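# Latch the loose contact into the housing's empty cavity

## Task

Insert the loose contact completely into the vacant cavity of the housing, turned so that its red, notched face points toward the housing's red side, and press it home until it locks in place.

## Robot and tools

Robot: two arms, left_arm and right_arm, each with a five-finger hand (right_arm a right hand, left_arm its mirror image). Bases (scene frame): left_arm at (+0.030, +0.485, 0) m, right_arm at (-0.060, -0.382, 0) m, both almost unrotated. A camera stand sits behind the arms.

Scene frame: origin at table-top height, halfway between the arms' nominal bases; +z up, +x out over the table, left_arm on the +y side. Image left/right does not match arm names. Positions, targets and velocities in results use this frame. Wrist force and torque are instead given along the hand point's own x y z axes.

Hand point: a spot 0.05 m in front of the palm and 0.15 m out from the wrist flange along the fingers. Its +z runs along straight fingers, +y out of the palm, +x across the palm away from the thumb on the right hand (toward the thumb on the left hand). Straight fingers extend 0.06-0.07 m past it and sit 0.06 m behind it along -y. A wrist bracket on the little-finger side can collide with things; with fingers level the wrist may hang up to 0.11 m (palm down) or 0.23 m (palm up) below the point.

A row is 28 numbers, each in [-1, 1], always for both arms: left_arm dx, dy, dz, rx, ry, rz, then little, ring, middle, index, thumb_bend, thumb_turn, force_limit, speed; then the same 14 for right_arm. The six pose numbers are offsets, not a pose: they count from that arm's Hand target as it stood when the action (or move) began, along scene axes; 1.0 equals 0.6 m or 180 degrees; rx, ry, rz form one rotation vector, turning about the Hand target position. All zeros re-requests the current Hand target. The six finger numbers are absolute targets: -1 straight/open, +1 curled/closed; thumb_turn -1 beside the palm, +1 facing the fingers. force_limit maps -1 to about 0 N and +1 to 10 N at the fingertip (15 N for both thumb motors). speed rises from almost nothing at -1 to full at +0.48 and above (full travel 0.49 s). To leave a hand unchanged, resend its last sent eight numbers; if none were sent yet, send hand_measured plus hand_force_limit and hand_speed. Close at speed -0.94 or below for a gentle grip. Turned-in thumb plus fingers hold objects roughly 0.035-0.065 m thick.

Tools:
- execute_actions(actions, cameras): actions is a list of actions; each action is up to 15 rows, one per 1/30 s step, and a short one repeats its last row. Every row in an action counts from that action's start pose, so repeating an offset in a new action moves further. An empty list returns camera images.
- move(target, speed, blend, stop_force, zero, blocking, cameras): straight-line path of each hand point. target is one 28-number row or up to 15 rows; every row's offsets count from the same starting Hand targets. speed in m/s, 0.002 to 3.6 (default 0.25; turning up to twice that in rad/s), one value or one per target. blend in m for rounding corners, 0 = stop at each. stop_force in N, 3 to 120, ends an arm's path when it feels that much push against its travel; unreliable while the hand rotates, and it cannot sense light loose-part slips. zero (default true) re-zeroes force before the move. blocking=false returns early, not allowed with stop_force. Paths ignore obstacles and the other arm. The result adds a 'move:' line: done, off_target, moving, held or fault, plus limits=paced (pose clipped) or limits=held (steps withheld).
- wait(seconds 0-10, cameras); stop(cameras) brakes a running move.
- zoom_image(camera, region [x0, y0, x1, y1] pixels, at most 504 by 504) on the newest image of cam_high, cam_low, cam_left_wrist or cam_right_wrist.
- show_instructions(): reference images. zero_wrist_force(arm). finished_scene(scene=1) ends for good.

Cameras: cam_high and cam_low 896x504 fixed; cam_left_wrist and cam_right_wrist 672x504 fisheye on the hands.

Results: end_effector_position (m), end_effector_quat_wxyz, velocities; Hand target (last commanded pose after clipping; the hand point often rests a bit short, so send the gap as an offset); Joint positions and torques; hand_measured, hand_stopped_by (moving, target, force, stalled, fault), hand_load_n (positive pushing a finger open; drop toward 0 signals a lost grip); Wrist force/torque plus peak line; MOTOR HOT or fault lines. Commanded orientation is clipped to 32 degrees from the measured one per step.

Avoid: any part falling or left off the table; hard hits on fixed or heavy items; pushing past a firm contact, as stiff arms fault at about 150 N or joint torque limits (wrist joints 24.6 N m), freezing for 10 s; arms or hands touching each other; hands gripping the other hand's fingers; paths passing near an arm's own base; excess fingertip force. Insert slowly with a modest stop_force, and back off a stuck push by commanding the target behind the hand point.

Each tool is called after "Call:" by a JSON object that holds its "op" and its "data".

Reference images:

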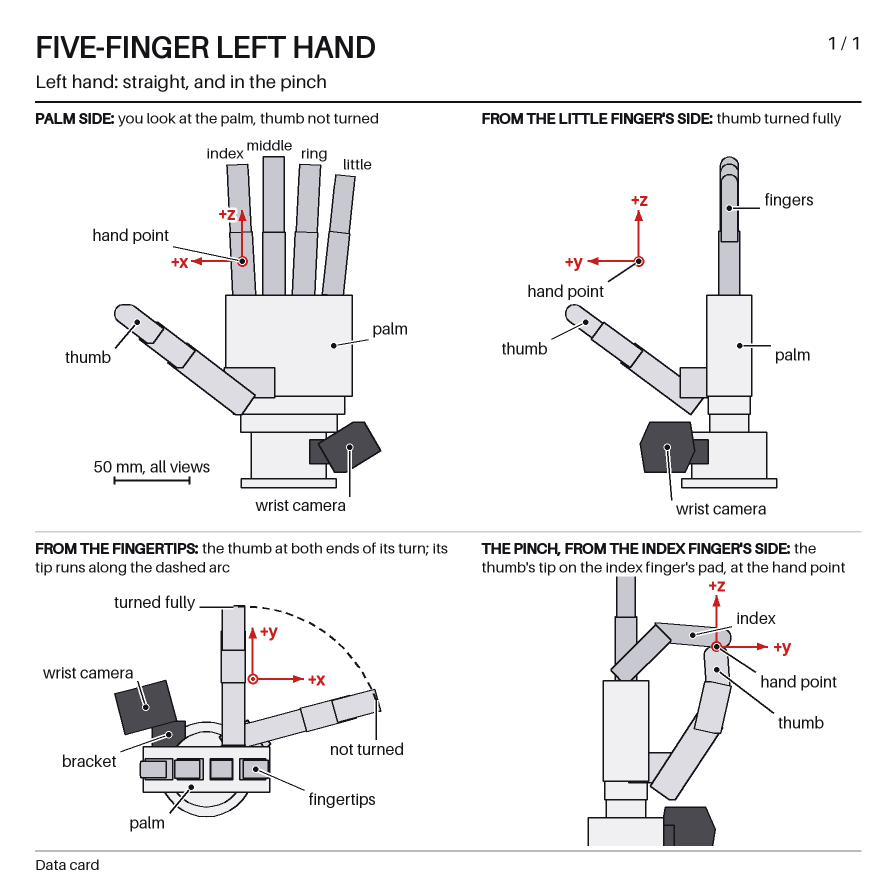

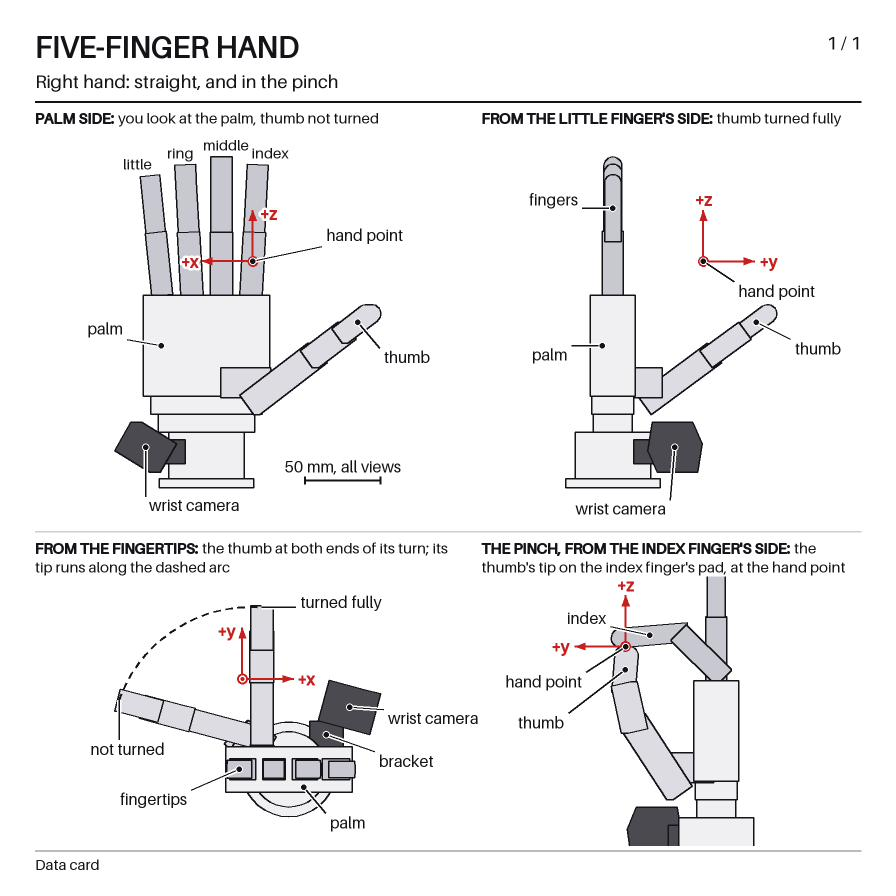

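## Session

Call:
{"op": "execute_actions", "data": {"actions": []}}

Scene clock: 0.00 s.
left_arm: end_effector_position=(+0.5652, +0.7131, +0.3246) hand_measured=(-1.000, -1.000, -1.000, -1.000, -1.000, -1.000) hand_load_n=(+0.0, +0.0, +0.0, +0.0, +0.0, +0.0) hand_stopped_by=(target, target, target, target, target, target) hand_force_limit=0.00 hand_speed=-0.80 end_effector_quat_wxyz=(-0.361, +0.864, -0.198, +0.291) | right_arm: end_effector_position=(+0.5624, -0.7421, +0.3590) hand_measured=(-1.000, -1.000, -1.000, -1.000, -1.000, -1.000) hand_load_n=(+0.0, +0.0, +0.0, +0.0, +0.0, +0.0) hand_stopped_by=(target, target, target, target, target, target) hand_force_limit=0.00 hand_speed=-0.80 end_effector_quat_wxyz=(+0.094, -0.204, +0.818, -0.530)
Joint positions: left_arm=[3.894 -1.65 -1.502 2.543 -1.492 2.742] | right_arm=[-0.542 -1.094 0.919 0.675 2.072 -2.954]
Joint velocities: within noise
Joint torques (N m): no reading
Wrist force (N): no reading
Wrist torque (N m): no reading
Wrist force, peak (N): no reading
Hand target: left_arm +0.5652, +0.7131, +0.3246; -0.361, +0.864, -0.198, +0.291 | right_arm +0.5624, -0.7421, +0.3590; +0.094, -0.204, +0.818, -0.530

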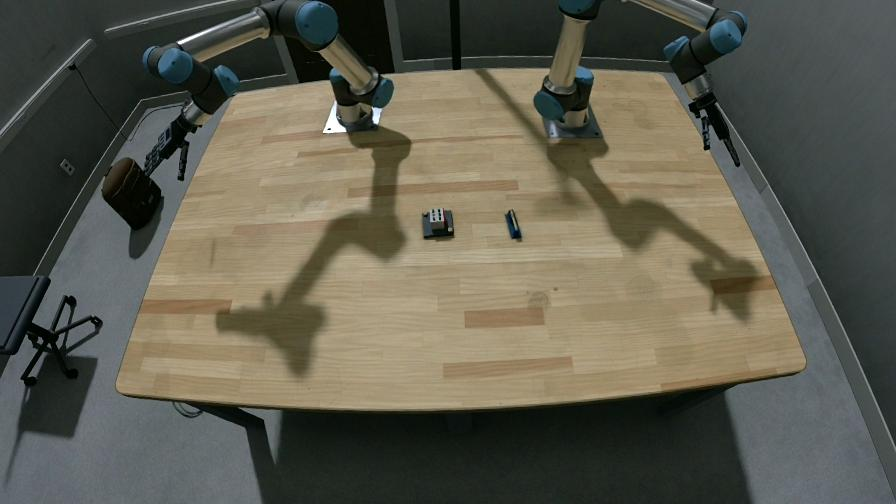

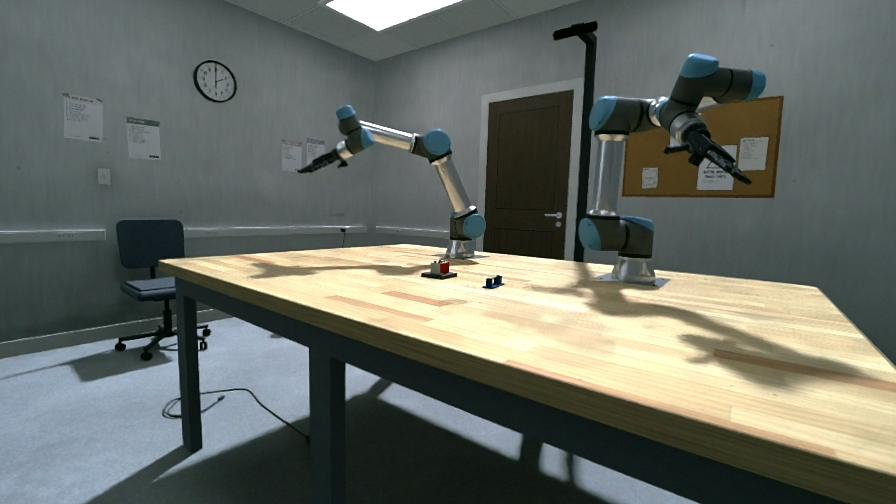

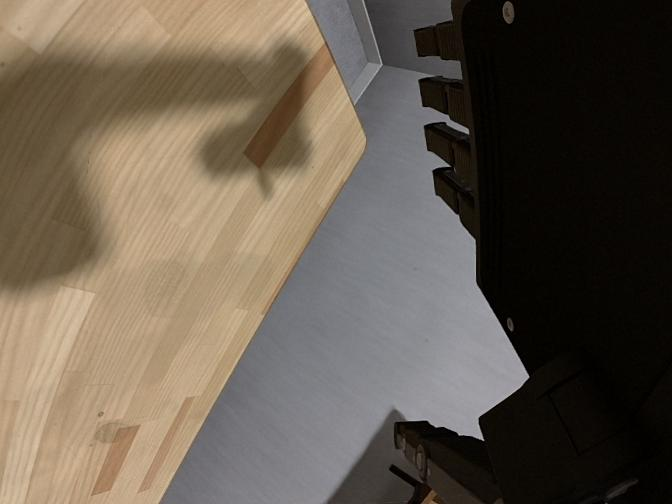

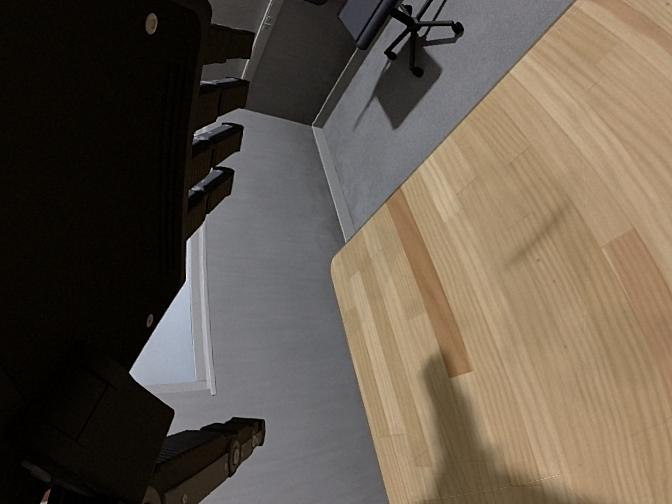

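Call:
{"op": "zoom_image", "data": {"camera": "cam_high", "region": [400, 180, 540, 260]}}

Call:
{"op": "zoom_image", "data": {"camera": "cam_low", "region": [400, 240, 540, 310]}}

Call:
{"op": "zoom_image", "data": {"camera": "cam_high", "region": [410, 195, 466, 245]}}

Call:
{"op": "zoom_image", "data": {"camera": "cam_high", "region": [490, 195, 540, 245]}}

Call:
{"op": "zoom_image", "data": {"camera": "cam_low", "region": [415, 255, 465, 285]}}

Call:
{"op": "zoom_image", "data": {"camera": "cam_low", "region": [475, 268, 515, 298]}}

Scaled by 3.600 from the camera's 896x504 image, which has a finer 1280x720 frame.

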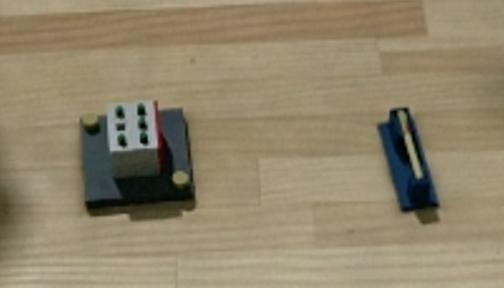

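Scaled by 3.600 from the camera's 896x504 image, which has a finer 1280x720 frame.

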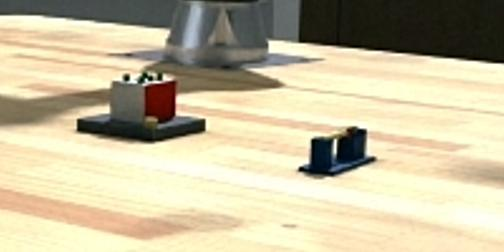

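Scaled by 9.000 from the camera's 896x504 image, which has a finer 1280x720 frame.

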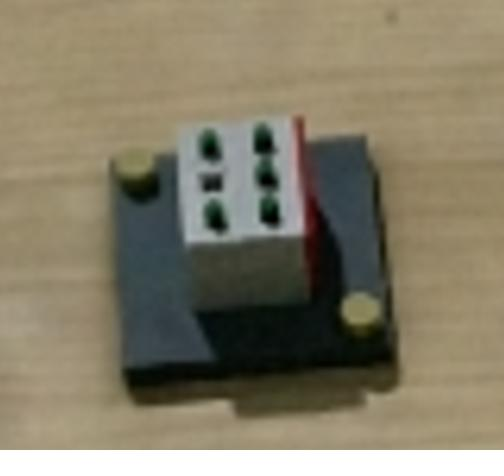

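Scaled by 10.080 from the camera's 896x504 image, which has a finer 1280x720 frame.

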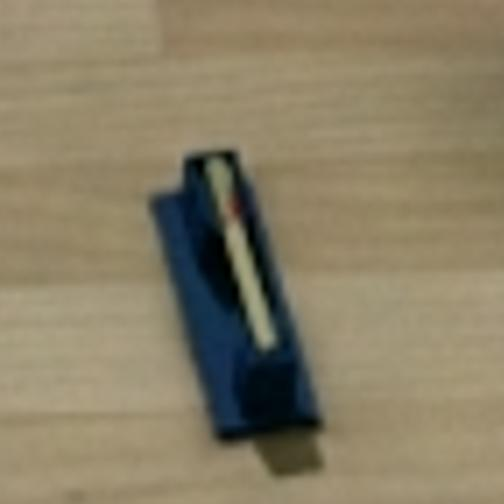

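Scaled by 10.080 from the camera's 896x504 image, which has a finer 1280x720 frame.

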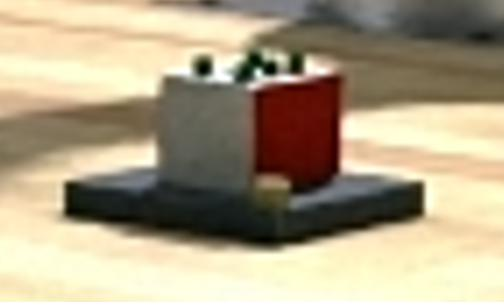

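Scaled by 12.600 from the camera's 896x504 image, which has a finer 1280x720 frame.

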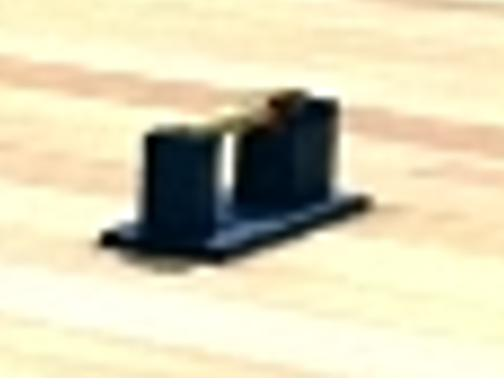

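Call:
{"op": "move", "data": {"target": [0.1414, -0.6885, -0.2577, 0.1636, 0.0023, -0.7938, -1, -1, -1, -1, -1, -1, 0, -0.8, 0, 0, 0, 0, 0, 0, -1, -1, -1, -1, -1, -1, 0, -0.8], "speed": 0.3, "cameras": ["all"]}}

Scene clock: 11.13 s.
left_arm: end_effector_position=(+0.6500, +0.3000, +0.1699) hand_measured=(-1.000, -1.000, -1.000, -1.000, -1.000, -1.000) hand_load_n=(+0.0, +0.0, +0.0, +0.0, +0.0, +0.0) hand_stopped_by=(target, target, target, target, target, target) hand_force_limit=0.00 hand_speed=-0.80 end_effector_quat_wxyz=(-0.001, +0.000, +0.924, -0.383) | right_arm: end_effector_position=(+0.5624, -0.7421, +0.3590) hand_measured=(-1.000, -1.000, -1.000, -1.000, -1.000, -1.000) hand_load_n=(+0.0, +0.0, +0.0, +0.0, +0.0, +0.0) hand_stopped_by=(target, target, target, target, target, target) hand_force_limit=0.00 hand_speed=-0.80 end_effector_quat_wxyz=(+0.094, -0.204, +0.818, -0.530)
Joint positions: left_arm=[3.26 -2.529 -0.69 1.518 -0.794 4.895] | right_arm=[-0.542 -1.094 0.919 0.675 2.072 -2.954]
Joint torques (N m): left_arm=[-9.34 42.81 32.82 -3.79 -0.63 3.06] | right_arm=[-0.94 -37.83 -22.3 -0.26 0.56 0.02]
Wrist force (N): left_arm=[0.2 -0.6 0.0] | right_arm=[0.0 0.0 -0.4]
Wrist torque (N m): left_arm=[-0.05 -0.09 -0.12] | right_arm=[0.02 0.01 0.01]
Wrist force, peak (N): left_arm=[0.2 -0.8 0.7] | right_arm=[0.2 -0.2 -0.7]
Hand target: left_arm +0.6501, +0.3000, +0.1699; -0.001, +0.000, +0.924, -0.383 | right_arm +0.5624, -0.7421, +0.3590; +0.094, -0.204, +0.818, -0.530
Off the commanded pose: left_arm 0.000 m, 0 deg | right_arm 0.000 m, 0 deg.
move: done
camera_calibration:
cam_left_wrist: T_world_to_cam=[[-0.252805, -0.674265, 0.693871, 0.246661], [-0.829002, 0.520723, 0.20397, 0.34712], [-0.498844, -0.523656, -0.690608, 0.715956], [0, 0, 0, 1]] pos_world=[0.707271, 0.360475, 0.252492]

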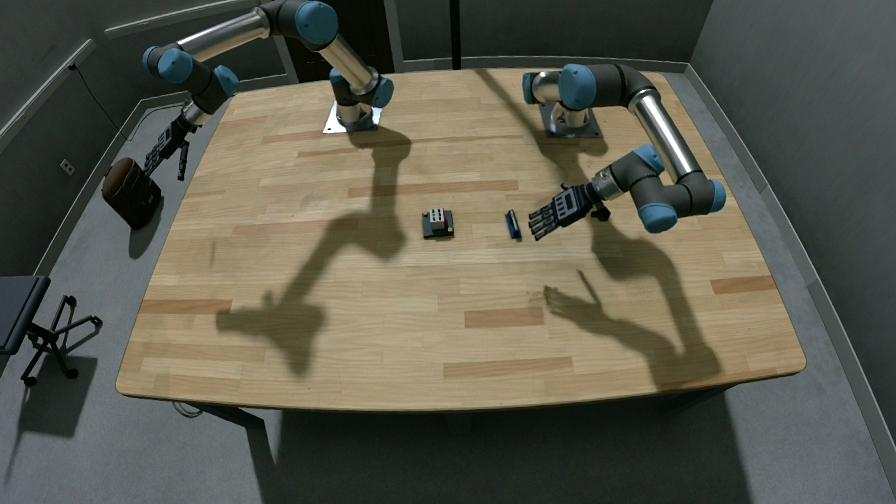

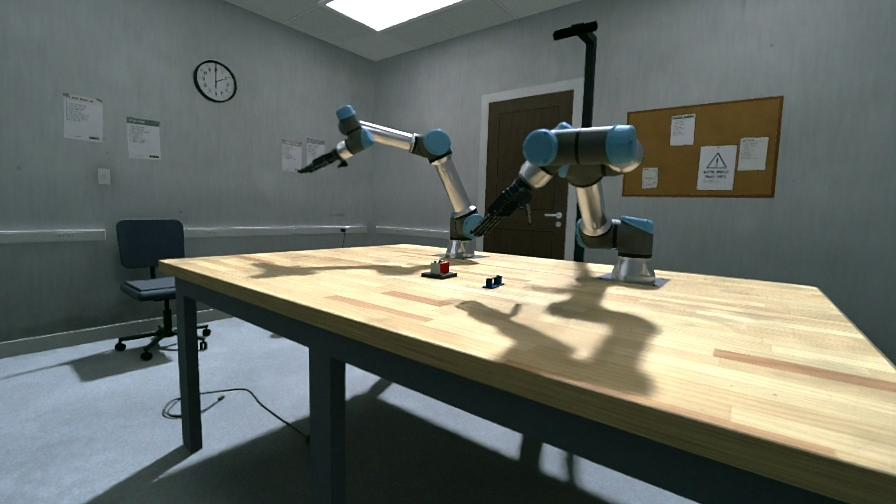

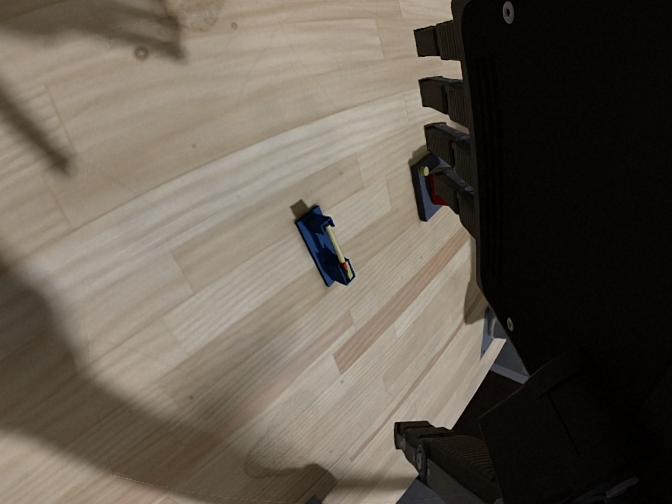

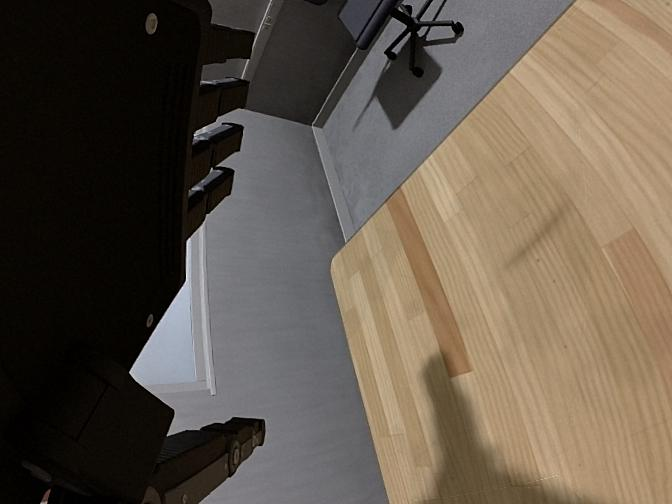

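Call:
{"op": "zoom_image", "data": {"camera": "cam_left_wrist", "region": [280, 190, 372, 300]}}

Call:
{"op": "zoom_image", "data": {"camera": "cam_left_wrist", "region": [395, 130, 485, 230]}}

Scaled by 4.582 from the camera's 672x504 image, which has a finer 960x720 frame.

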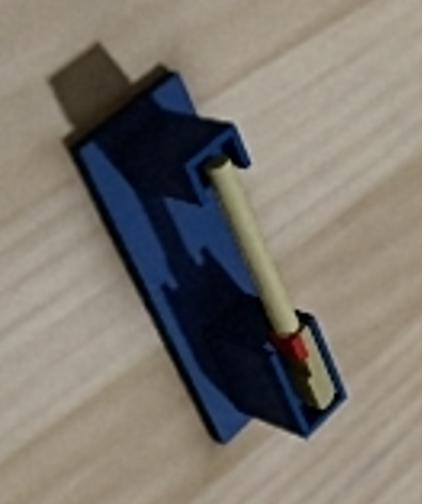

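Scaled by 5.040 from the camera's 672x504 image, which has a finer 960x720 frame.

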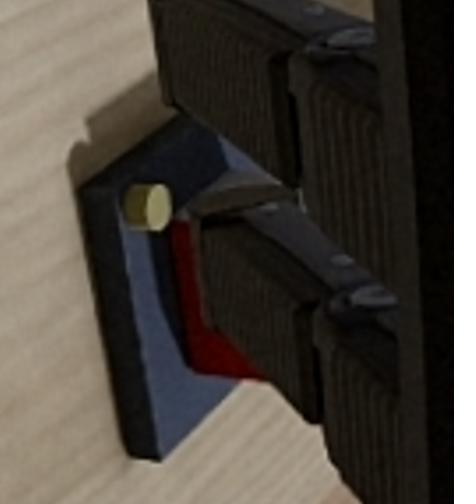

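Call:
{"op": "move", "data": {"target": [-0.1333, -0.1433, -0.1867, 0, 0, 0, -1, -1, -1, -1, -1, -1, 0, -0.8, 0, 0, 0, 0, 0, 0, -1, -1, -1, -1, -1, -1, 0, -0.8], "speed": 0.15, "cameras": ["all"]}}

Call:
{"op": "zoom_image", "data": {"camera": "cam_left_wrist", "region": [230, 150, 430, 350]}}

Call:
{"op": "zoom_image", "data": {"camera": "cam_left_wrist", "region": [310, 220, 390, 340]}}

Scene clock: 14.00 s.
left_arm: end_effector_position=(+0.5701, +0.2140, +0.0580) hand_measured=(-1.000, -1.000, -1.000, -1.000, -1.000, -1.000) hand_load_n=(+0.0, +0.0, +0.0, +0.0, +0.0, +0.0) hand_stopped_by=(target, target, target, target, target, target) hand_force_limit=0.00 hand_speed=-0.80 end_effector_quat_wxyz=(-0.001, +0.000, +0.924, -0.383) | right_arm: end_effector_position=(+0.5624, -0.7421, +0.3590) hand_measured=(-1.000, -1.000, -1.000, -1.000, -1.000, -1.000) hand_load_n=(+0.0, +0.0, +0.0, +0.0, +0.5, +0.0) hand_stopped_by=(target, target, target, target, target, target) hand_force_limit=0.00 hand_speed=-0.80 end_effector_quat_wxyz=(+0.094, -0.204, +0.818, -0.530)
Joint positions: left_arm=[3.127 -2.415 -1.168 2.014 -0.785 4.708] | right_arm=[-0.542 -1.094 0.919 0.675 2.072 -2.954]
Joint torques (N m): left_arm=[-10.98 63.94 3.55 -1.12 -0.56 -2.6] | right_arm=[-1.2 -38.06 -22.38 -0.25 0.44 0]
Wrist force (N): left_arm=[-0.2 -0.5 -0.2] | right_arm=[0.2 0.2 -0.3]
Wrist torque (N m): left_arm=[-0.02 -0.03 -0.06] | right_arm=[0.05 -0.01 0.02]
Wrist force, peak (N): left_arm=[-0.4 -0.7 -0.7] | right_arm=[0.0 0.3 -0.6]
Hand target: left_arm +0.5701, +0.2140, +0.0579; -0.001, +0.000, +0.924, -0.383 | right_arm +0.5624, -0.7421, +0.3590; +0.094, -0.204, +0.818, -0.530
Off the commanded pose: left_arm 0.000 m, 0 deg | right_arm 0.000 m, 0 deg.
move: done
camera_calibration:
cam_left_wrist: T_world_to_cam=[[-0.252831, -0.674262, 0.693864, 0.246272], [-0.828887, 0.520852, 0.204106, 0.348332], [-0.499021, -0.523531, -0.690574, 0.553841], [0, 0, 0, 1]] pos_world=[0.627372, 0.274575, 0.140492]

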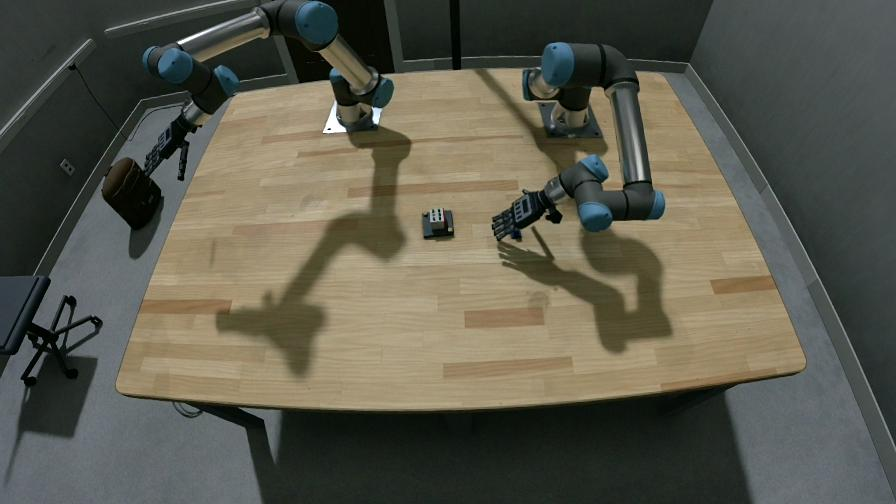

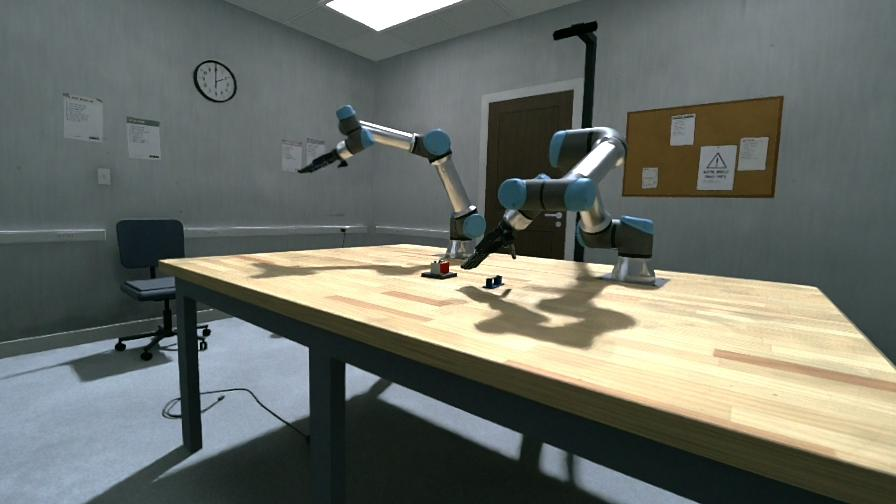

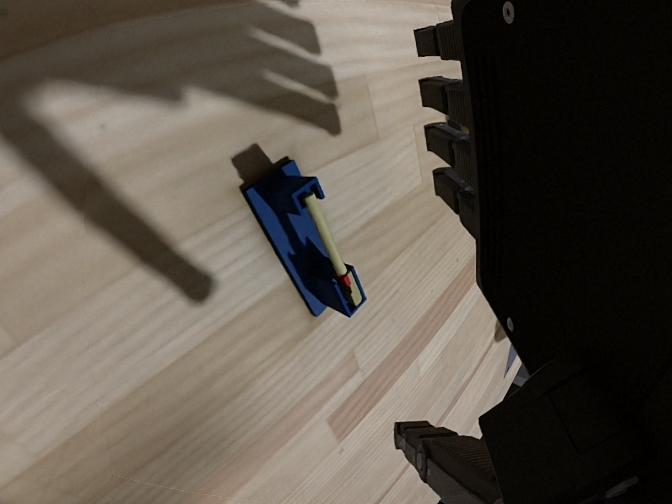

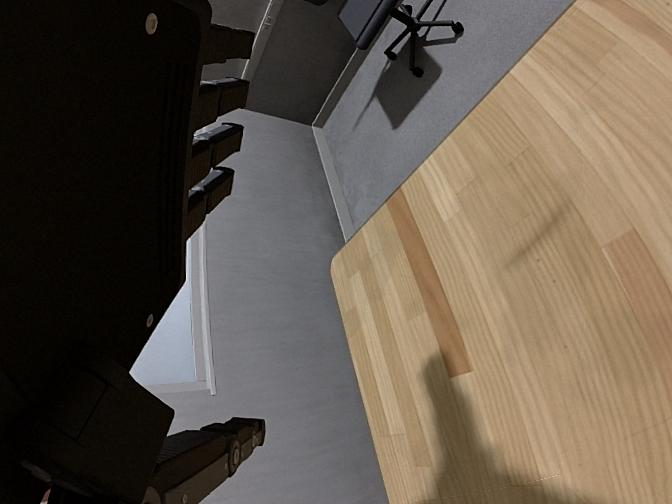

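Scaled by 2.520 from the camera's 672x504 image, which has a finer 960x720 frame.

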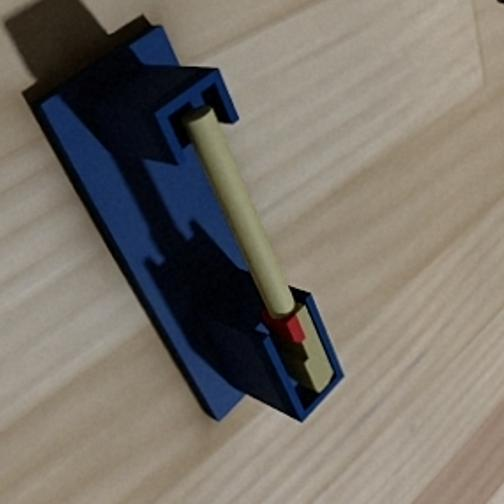

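Scaled by 4.200 from the camera's 672x504 image, which has a finer 960x720 frame.

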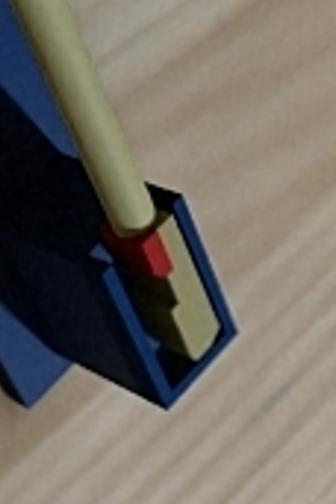

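Call:
{"op": "move", "data": {"target": [[0, 0, 0.1367, 0, 0, 0, -1, -1, -1, -1, -1, -1, 0, -0.8, 0, 0, 0, 0, 0, 0, -1, -1, -1, -1, -1, -1, 0, -0.8], [-0.0083, -0.3567, 0.12, 0, 0, 0, -1, -1, -1, -1, -1, -1, 0, -0.8, 0, 0, 0, 0, 0, 0, -1, -1, -1, -1, -1, -1, 0, -0.8]], "blend": 0.04, "speed": 0.2, "cameras": ["all"]}}

Call:
{"op": "zoom_image", "data": {"camera": "cam_left_wrist", "region": [240, 160, 430, 350]}}

Scene clock: 21.37 s.
left_arm: end_effector_position=(+0.5651, +0.0000, +0.1299) hand_measured=(-1.000, -1.000, -1.000, -1.000, -1.000, -1.000) hand_load_n=(+0.0, +0.0, +0.0, +0.0, +0.0, +0.0) hand_stopped_by=(target, target, target, target, target, target) hand_force_limit=0.00 hand_speed=-0.80 end_effector_quat_wxyz=(-0.001, +0.000, +0.924, -0.383) | right_arm: end_effector_position=(+0.5624, -0.7421, +0.3590) hand_measured=(-1.000, -1.000, -1.000, -1.000, -1.000, -1.000) hand_load_n=(+0.0, -0.5, +0.0, +0.0, +0.0, -0.5) hand_stopped_by=(target, target, target, target, target, target) hand_force_limit=0.00 hand_speed=-0.80 end_effector_quat_wxyz=(+0.094, -0.204, +0.818, -0.530)
Joint positions: left_arm=[2.78 -2.56 -0.618 1.937 -0.844 4.235] | right_arm=[-0.542 -1.094 0.919 0.675 2.072 -2.954]
Joint torques (N m): left_arm=[-9.65 44.06 31.07 -3.79 -0.67 -3.03] | right_arm=[-1.02 -38.76 -22.43 -0.27 0.49 0.01]
Wrist force (N): left_arm=[0.3 -0.6 0.0] | right_arm=[0.1 0.1 -0.3]
Wrist torque (N m): left_arm=[-0.06 -0.09 -0.02] | right_arm=[0.04 0.00 0.01]
Wrist force, peak (N): left_arm=[0.2 -1.3 0.7] | right_arm=[0.2 0.3 -0.6]
Hand target: left_arm +0.5651, +0.0000, +0.1299; -0.001, +0.000, +0.924, -0.383 | right_arm +0.5624, -0.7421, +0.3590; +0.094, -0.204, +0.818, -0.530
Off the commanded pose: left_arm 0.000 m, 0 deg | right_arm 0.000 m, 0 deg.
move: done
camera_calibration:
cam_left_wrist: T_world_to_cam=[[-0.252902, -0.674239, 0.69386, 0.0508014], [-0.828911, 0.520856, 0.204001, 0.440991], [-0.498947, -0.523555, -0.69061, 0.488994], [0, 0, 0, 1]] pos_world=[0.622372, 0.0605752, 0.212492]

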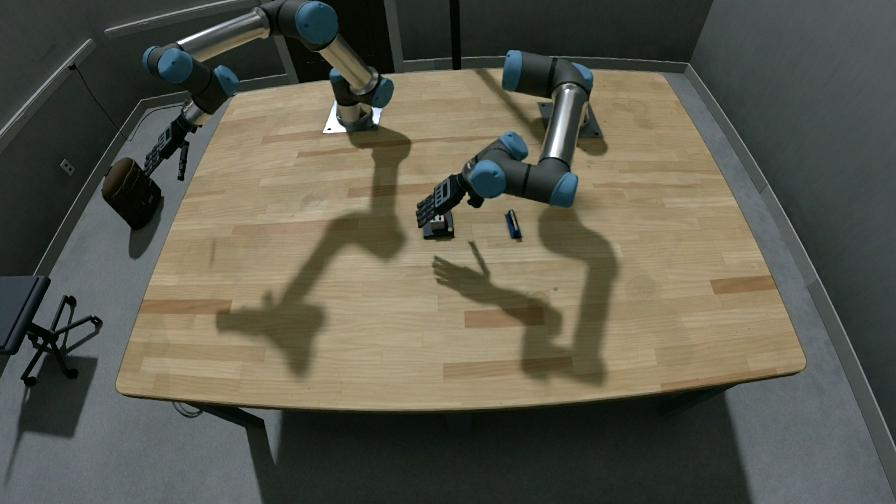

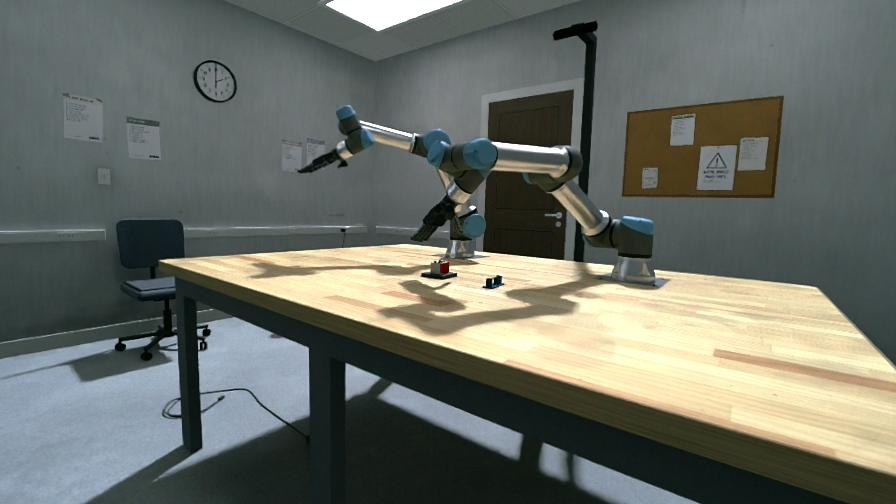

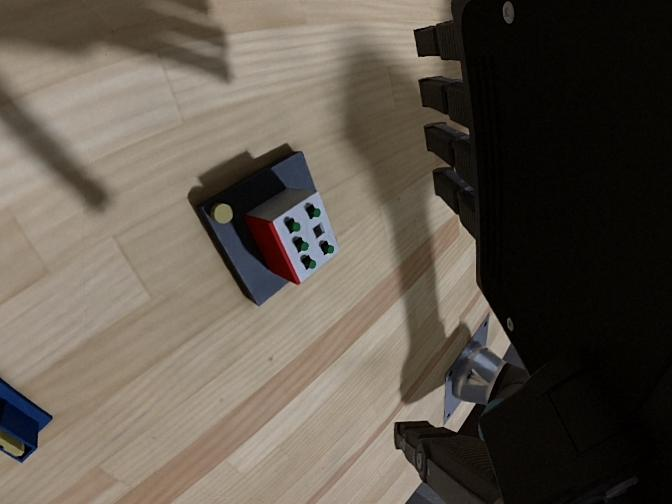

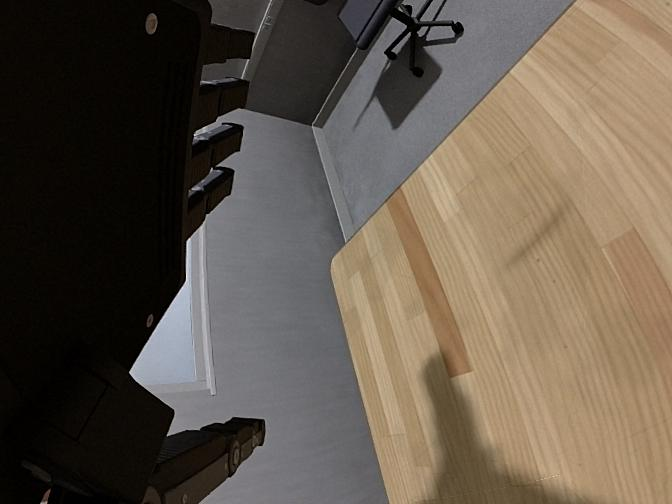

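Scaled by 2.653 from the camera's 672x504 image, which has a finer 960x720 frame.

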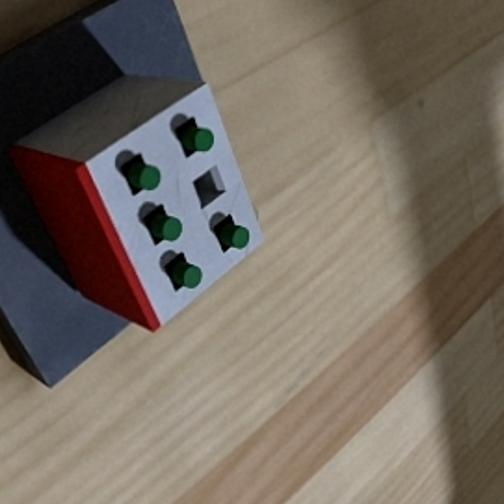

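Call:
{"op": "move", "data": {"target": [-0.0333, -0.0333, -0.05, 0, 0, 0, -1, -1, -1, -1, -1, -1, 0, -0.8, 0, 0, 0, 0, 0, 0, -1, -1, -1, -1, -1, -1, 0, -0.8], "speed": 0.1, "cameras": ["cam_left_wrist", "cam_high"]}}

Call:
{"op": "zoom_image", "data": {"camera": "cam_left_wrist", "region": [220, 140, 380, 300]}}

Call:
{"op": "zoom_image", "data": {"camera": "cam_left_wrist", "region": [280, 180, 350, 260]}}

Scene clock: 23.03 s.
left_arm: end_effector_position=(+0.5451, -0.0200, +0.1000) hand_measured=(-1.000, -1.000, -1.000, -1.000, -1.000, -1.000) hand_load_n=(+0.0, +0.0, +0.0, +0.0, +0.0, +0.0) hand_stopped_by=(target, target, target, target, target, target) hand_force_limit=0.00 hand_speed=-0.80 end_effector_quat_wxyz=(-0.001, +0.000, +0.924, -0.383) | right_arm: end_effector_position=(+0.5624, -0.7421, +0.3590) hand_measured=(-1.000, -1.000, -1.000, -1.000, -1.000, -1.000) hand_load_n=(+0.0, +0.0, +0.0, +0.0, +0.0, +0.0) hand_stopped_by=(target, target, target, target, target, target) hand_force_limit=0.00 hand_speed=-0.80 end_effector_quat_wxyz=(+0.094, -0.204, +0.818, -0.530)
Joint positions: left_arm=[2.74 -2.541 -0.722 2.055 -0.857 4.185] | right_arm=[-0.542 -1.094 0.919 0.675 2.072 -2.954]
Joint torques (N m): left_arm=[-9.27 70.99 7.47 -0.22 -0.53 -2.62] | right_arm=[-0.7 -38.45 -21.87 -0.3 0.52 0.08]
Wrist force (N): left_arm=[0.1 -0.5 0.1] | right_arm=[0.2 0.0 -0.1]
Wrist torque (N m): left_arm=[-0.05 -0.08 -0.03] | right_arm=[0.01 -0.02 0.01]
Wrist force, peak (N): left_arm=[0.1 -0.9 -0.8] | right_arm=[0.4 0.0 -0.3]
Hand target: left_arm +0.5451, -0.0200, +0.0999; -0.001, +0.000, +0.924, -0.383 | right_arm +0.5624, -0.7421, +0.3590; +0.094, -0.204, +0.818, -0.530
Off the commanded pose: left_arm 0.000 m, 0 deg | right_arm 0.000 m, 0 deg.
move: done
camera_calibration:
cam_left_wrist: T_world_to_cam=[[-0.252808, -0.674333, 0.693803, 0.0530316], [-0.82888, 0.520832, 0.204188, 0.440898], [-0.499046, -0.523459, -0.690612, 0.447882], [0, 0, 0, 1]] pos_world=[0.602372, 0.040575, 0.182493]
Images, in order (width x height): cam_high 896x504, cam_left_wrist 672x504.

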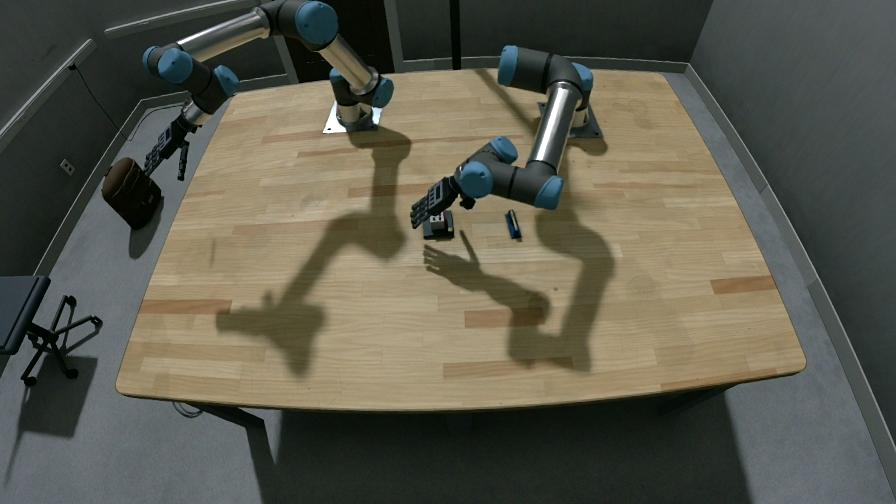

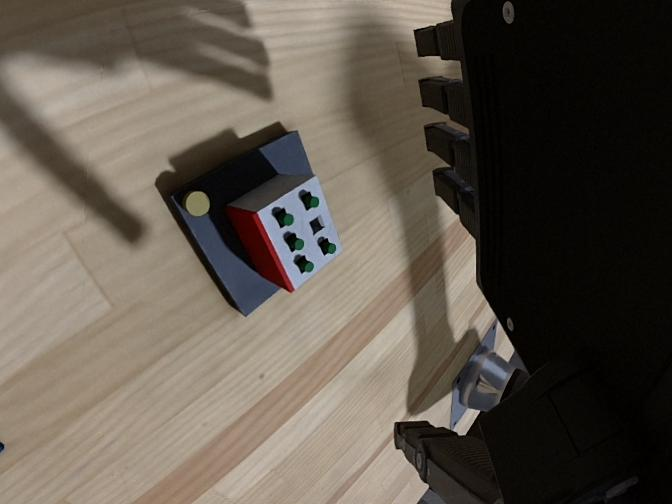

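Scaled by 3.150 from the camera's 672x504 image, which has a finer 960x720 frame.

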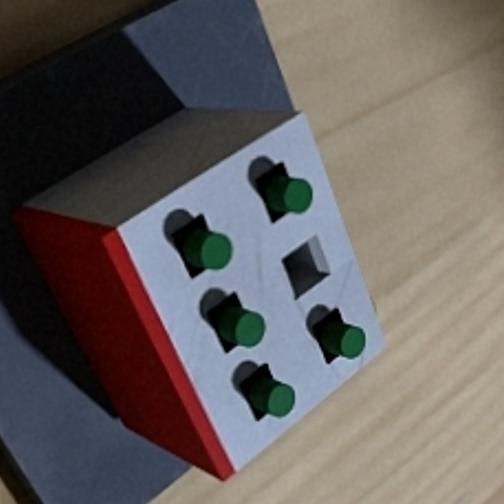

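Scaled by 6.300 from the camera's 672x504 image, which has a finer 960x720 frame.

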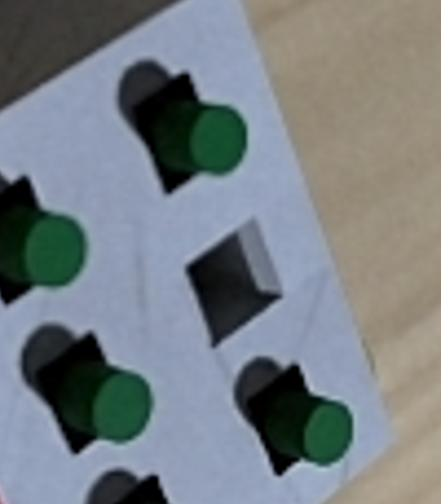

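Call:
{"op": "move", "data": {"target": [0.0167, 0.3217, 0.0, 0, 0, 0, -1, -1, -1, -1, -1, -1, 0, -0.8, 0, 0, 0, 0, 0, 0, -1, -1, -1, -1, -1, -1, 0, -0.8], "speed": 0.2, "cameras": ["cam_left_wrist", "cam_low"]}}

Call:
{"op": "zoom_image", "data": {"camera": "cam_left_wrist", "region": [180, 180, 340, 340]}}

Call:
{"op": "zoom_image", "data": {"camera": "cam_low", "region": [470, 260, 520, 300]}}

Scene clock: 29.23 s.
left_arm: end_effector_position=(+0.5551, +0.1729, +0.0999) hand_measured=(-1.000, -1.000, -1.000, -1.000, -1.000, -1.000) hand_load_n=(+0.0, -0.5, +0.0, +0.0, +0.0, -0.5) hand_stopped_by=(target, target, target, target, target, target) hand_force_limit=0.00 hand_speed=-0.80 end_effector_quat_wxyz=(-0.001, +0.000, +0.924, -0.383) | right_arm: end_effector_position=(+0.5624, -0.7421, +0.3590) hand_measured=(-1.000, -1.000, -1.000, -1.000, -1.000, -1.000) hand_load_n=(+0.0, +0.0, +0.0, +0.0, +0.0, +0.0) hand_stopped_by=(target, target, target, target, target, target) hand_force_limit=0.00 hand_speed=-0.80 end_effector_quat_wxyz=(+0.094, -0.204, +0.818, -0.530)
Joint positions: left_arm=[3.054 -2.356 -1.14 2 -0.788 4.605] | right_arm=[-0.542 -1.094 0.919 0.675 2.072 -2.954]
Joint torques (N m): left_arm=[6 62.84 3.94 -3.73 3.12 2.84] | right_arm=[-0.92 -39.17 -22.1 -0.21 0.64 -0.01]
Wrist force (N): left_arm=[-0.1 -0.3 0.1] | right_arm=[0.1 0.1 -0.2]
Wrist torque (N m): left_arm=[0.01 -0.04 -0.13] | right_arm=[0.03 -0.02 0.01]
Wrist force, peak (N): left_arm=[0.2 -1.6 1.0] | right_arm=[0.3 0.3 -0.4]
Hand target: left_arm +0.5551, +0.1730, +0.0999; -0.001, +0.000, +0.924, -0.383 | right_arm +0.5624, -0.7421, +0.3590; +0.094, -0.204, +0.818, -0.530
Off the commanded pose: left_arm 0.000 m, 0 deg | right_arm 0.000 m, 0 deg.
move: done
camera_calibration:
cam_left_wrist: T_world_to_cam=[[-0.252846, -0.674274, 0.693846, 0.18564], [-0.828928, 0.52081, 0.204047, 0.348779], [-0.498946, -0.523557, -0.69061, 0.553809], [0, 0, 0, 1]] pos_world=[0.612372, 0.233475, 0.182492]
Images, in order (width x height): cam_low 896x504, cam_left_wrist 672x504.

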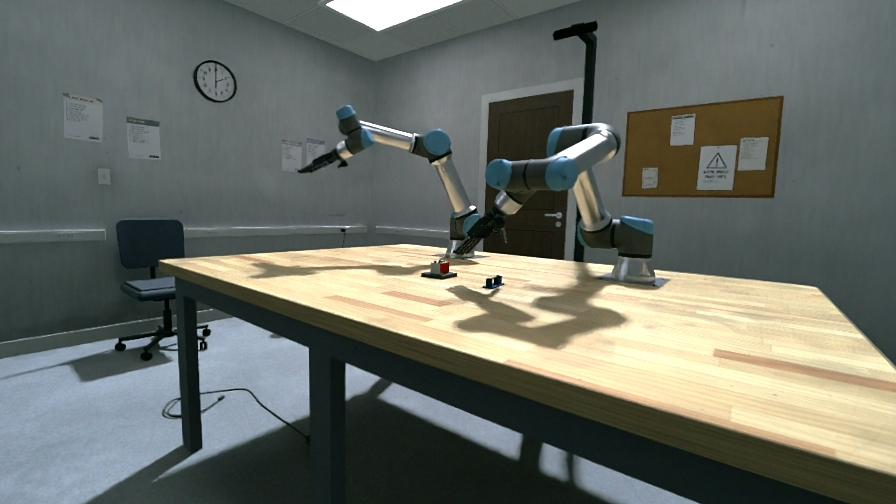

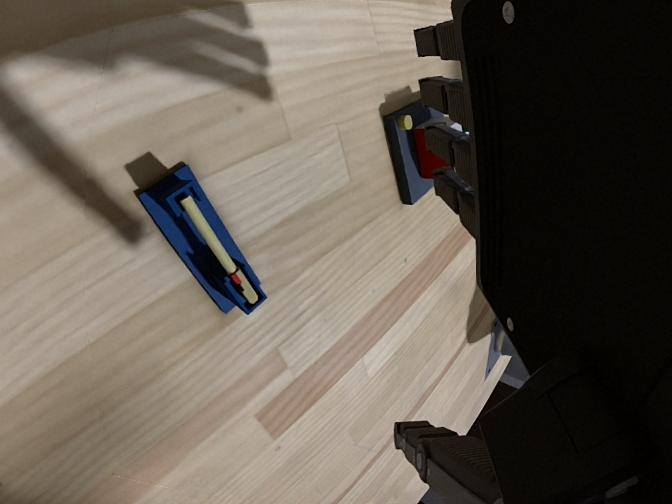

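Scaled by 3.150 from the camera's 672x504 image, which has a finer 960x720 frame.

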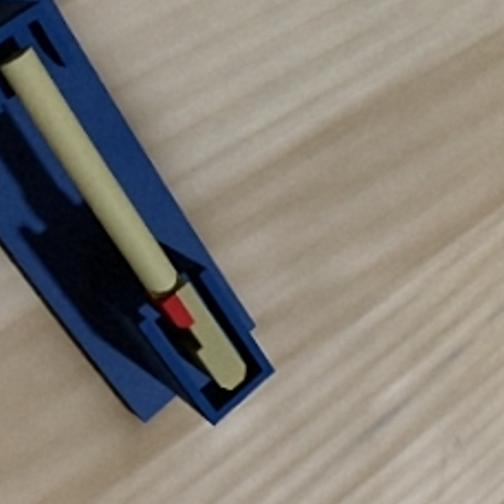

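Scaled by 10.080 from the camera's 896x504 image, which has a finer 1280x720 frame.

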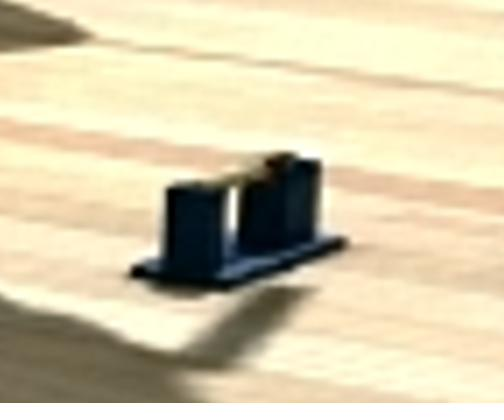

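Call:
{"op": "zoom_image", "data": {"camera": "cam_left_wrist", "region": [130, 150, 230, 250]}}

Call:
{"op": "zoom_image", "data": {"camera": "cam_left_wrist", "region": [200, 240, 280, 320]}}

Scaled by 5.040 from the camera's 672x504 image, which has a finer 960x720 frame.

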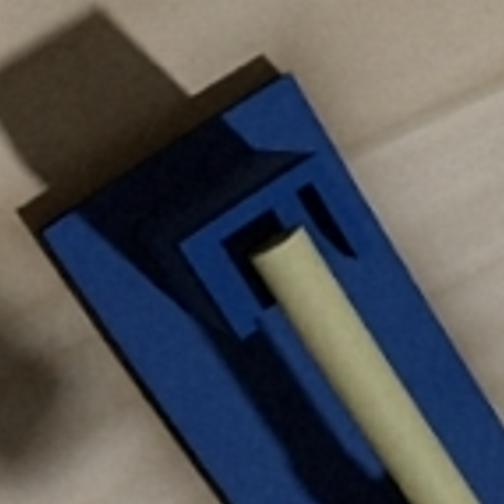

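Scaled by 6.300 from the camera's 672x504 image, which has a finer 960x720 frame.

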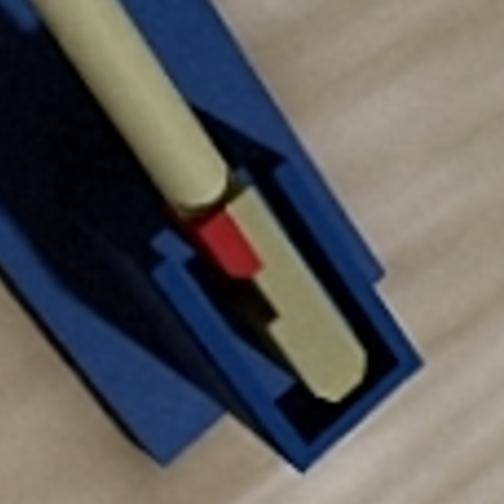

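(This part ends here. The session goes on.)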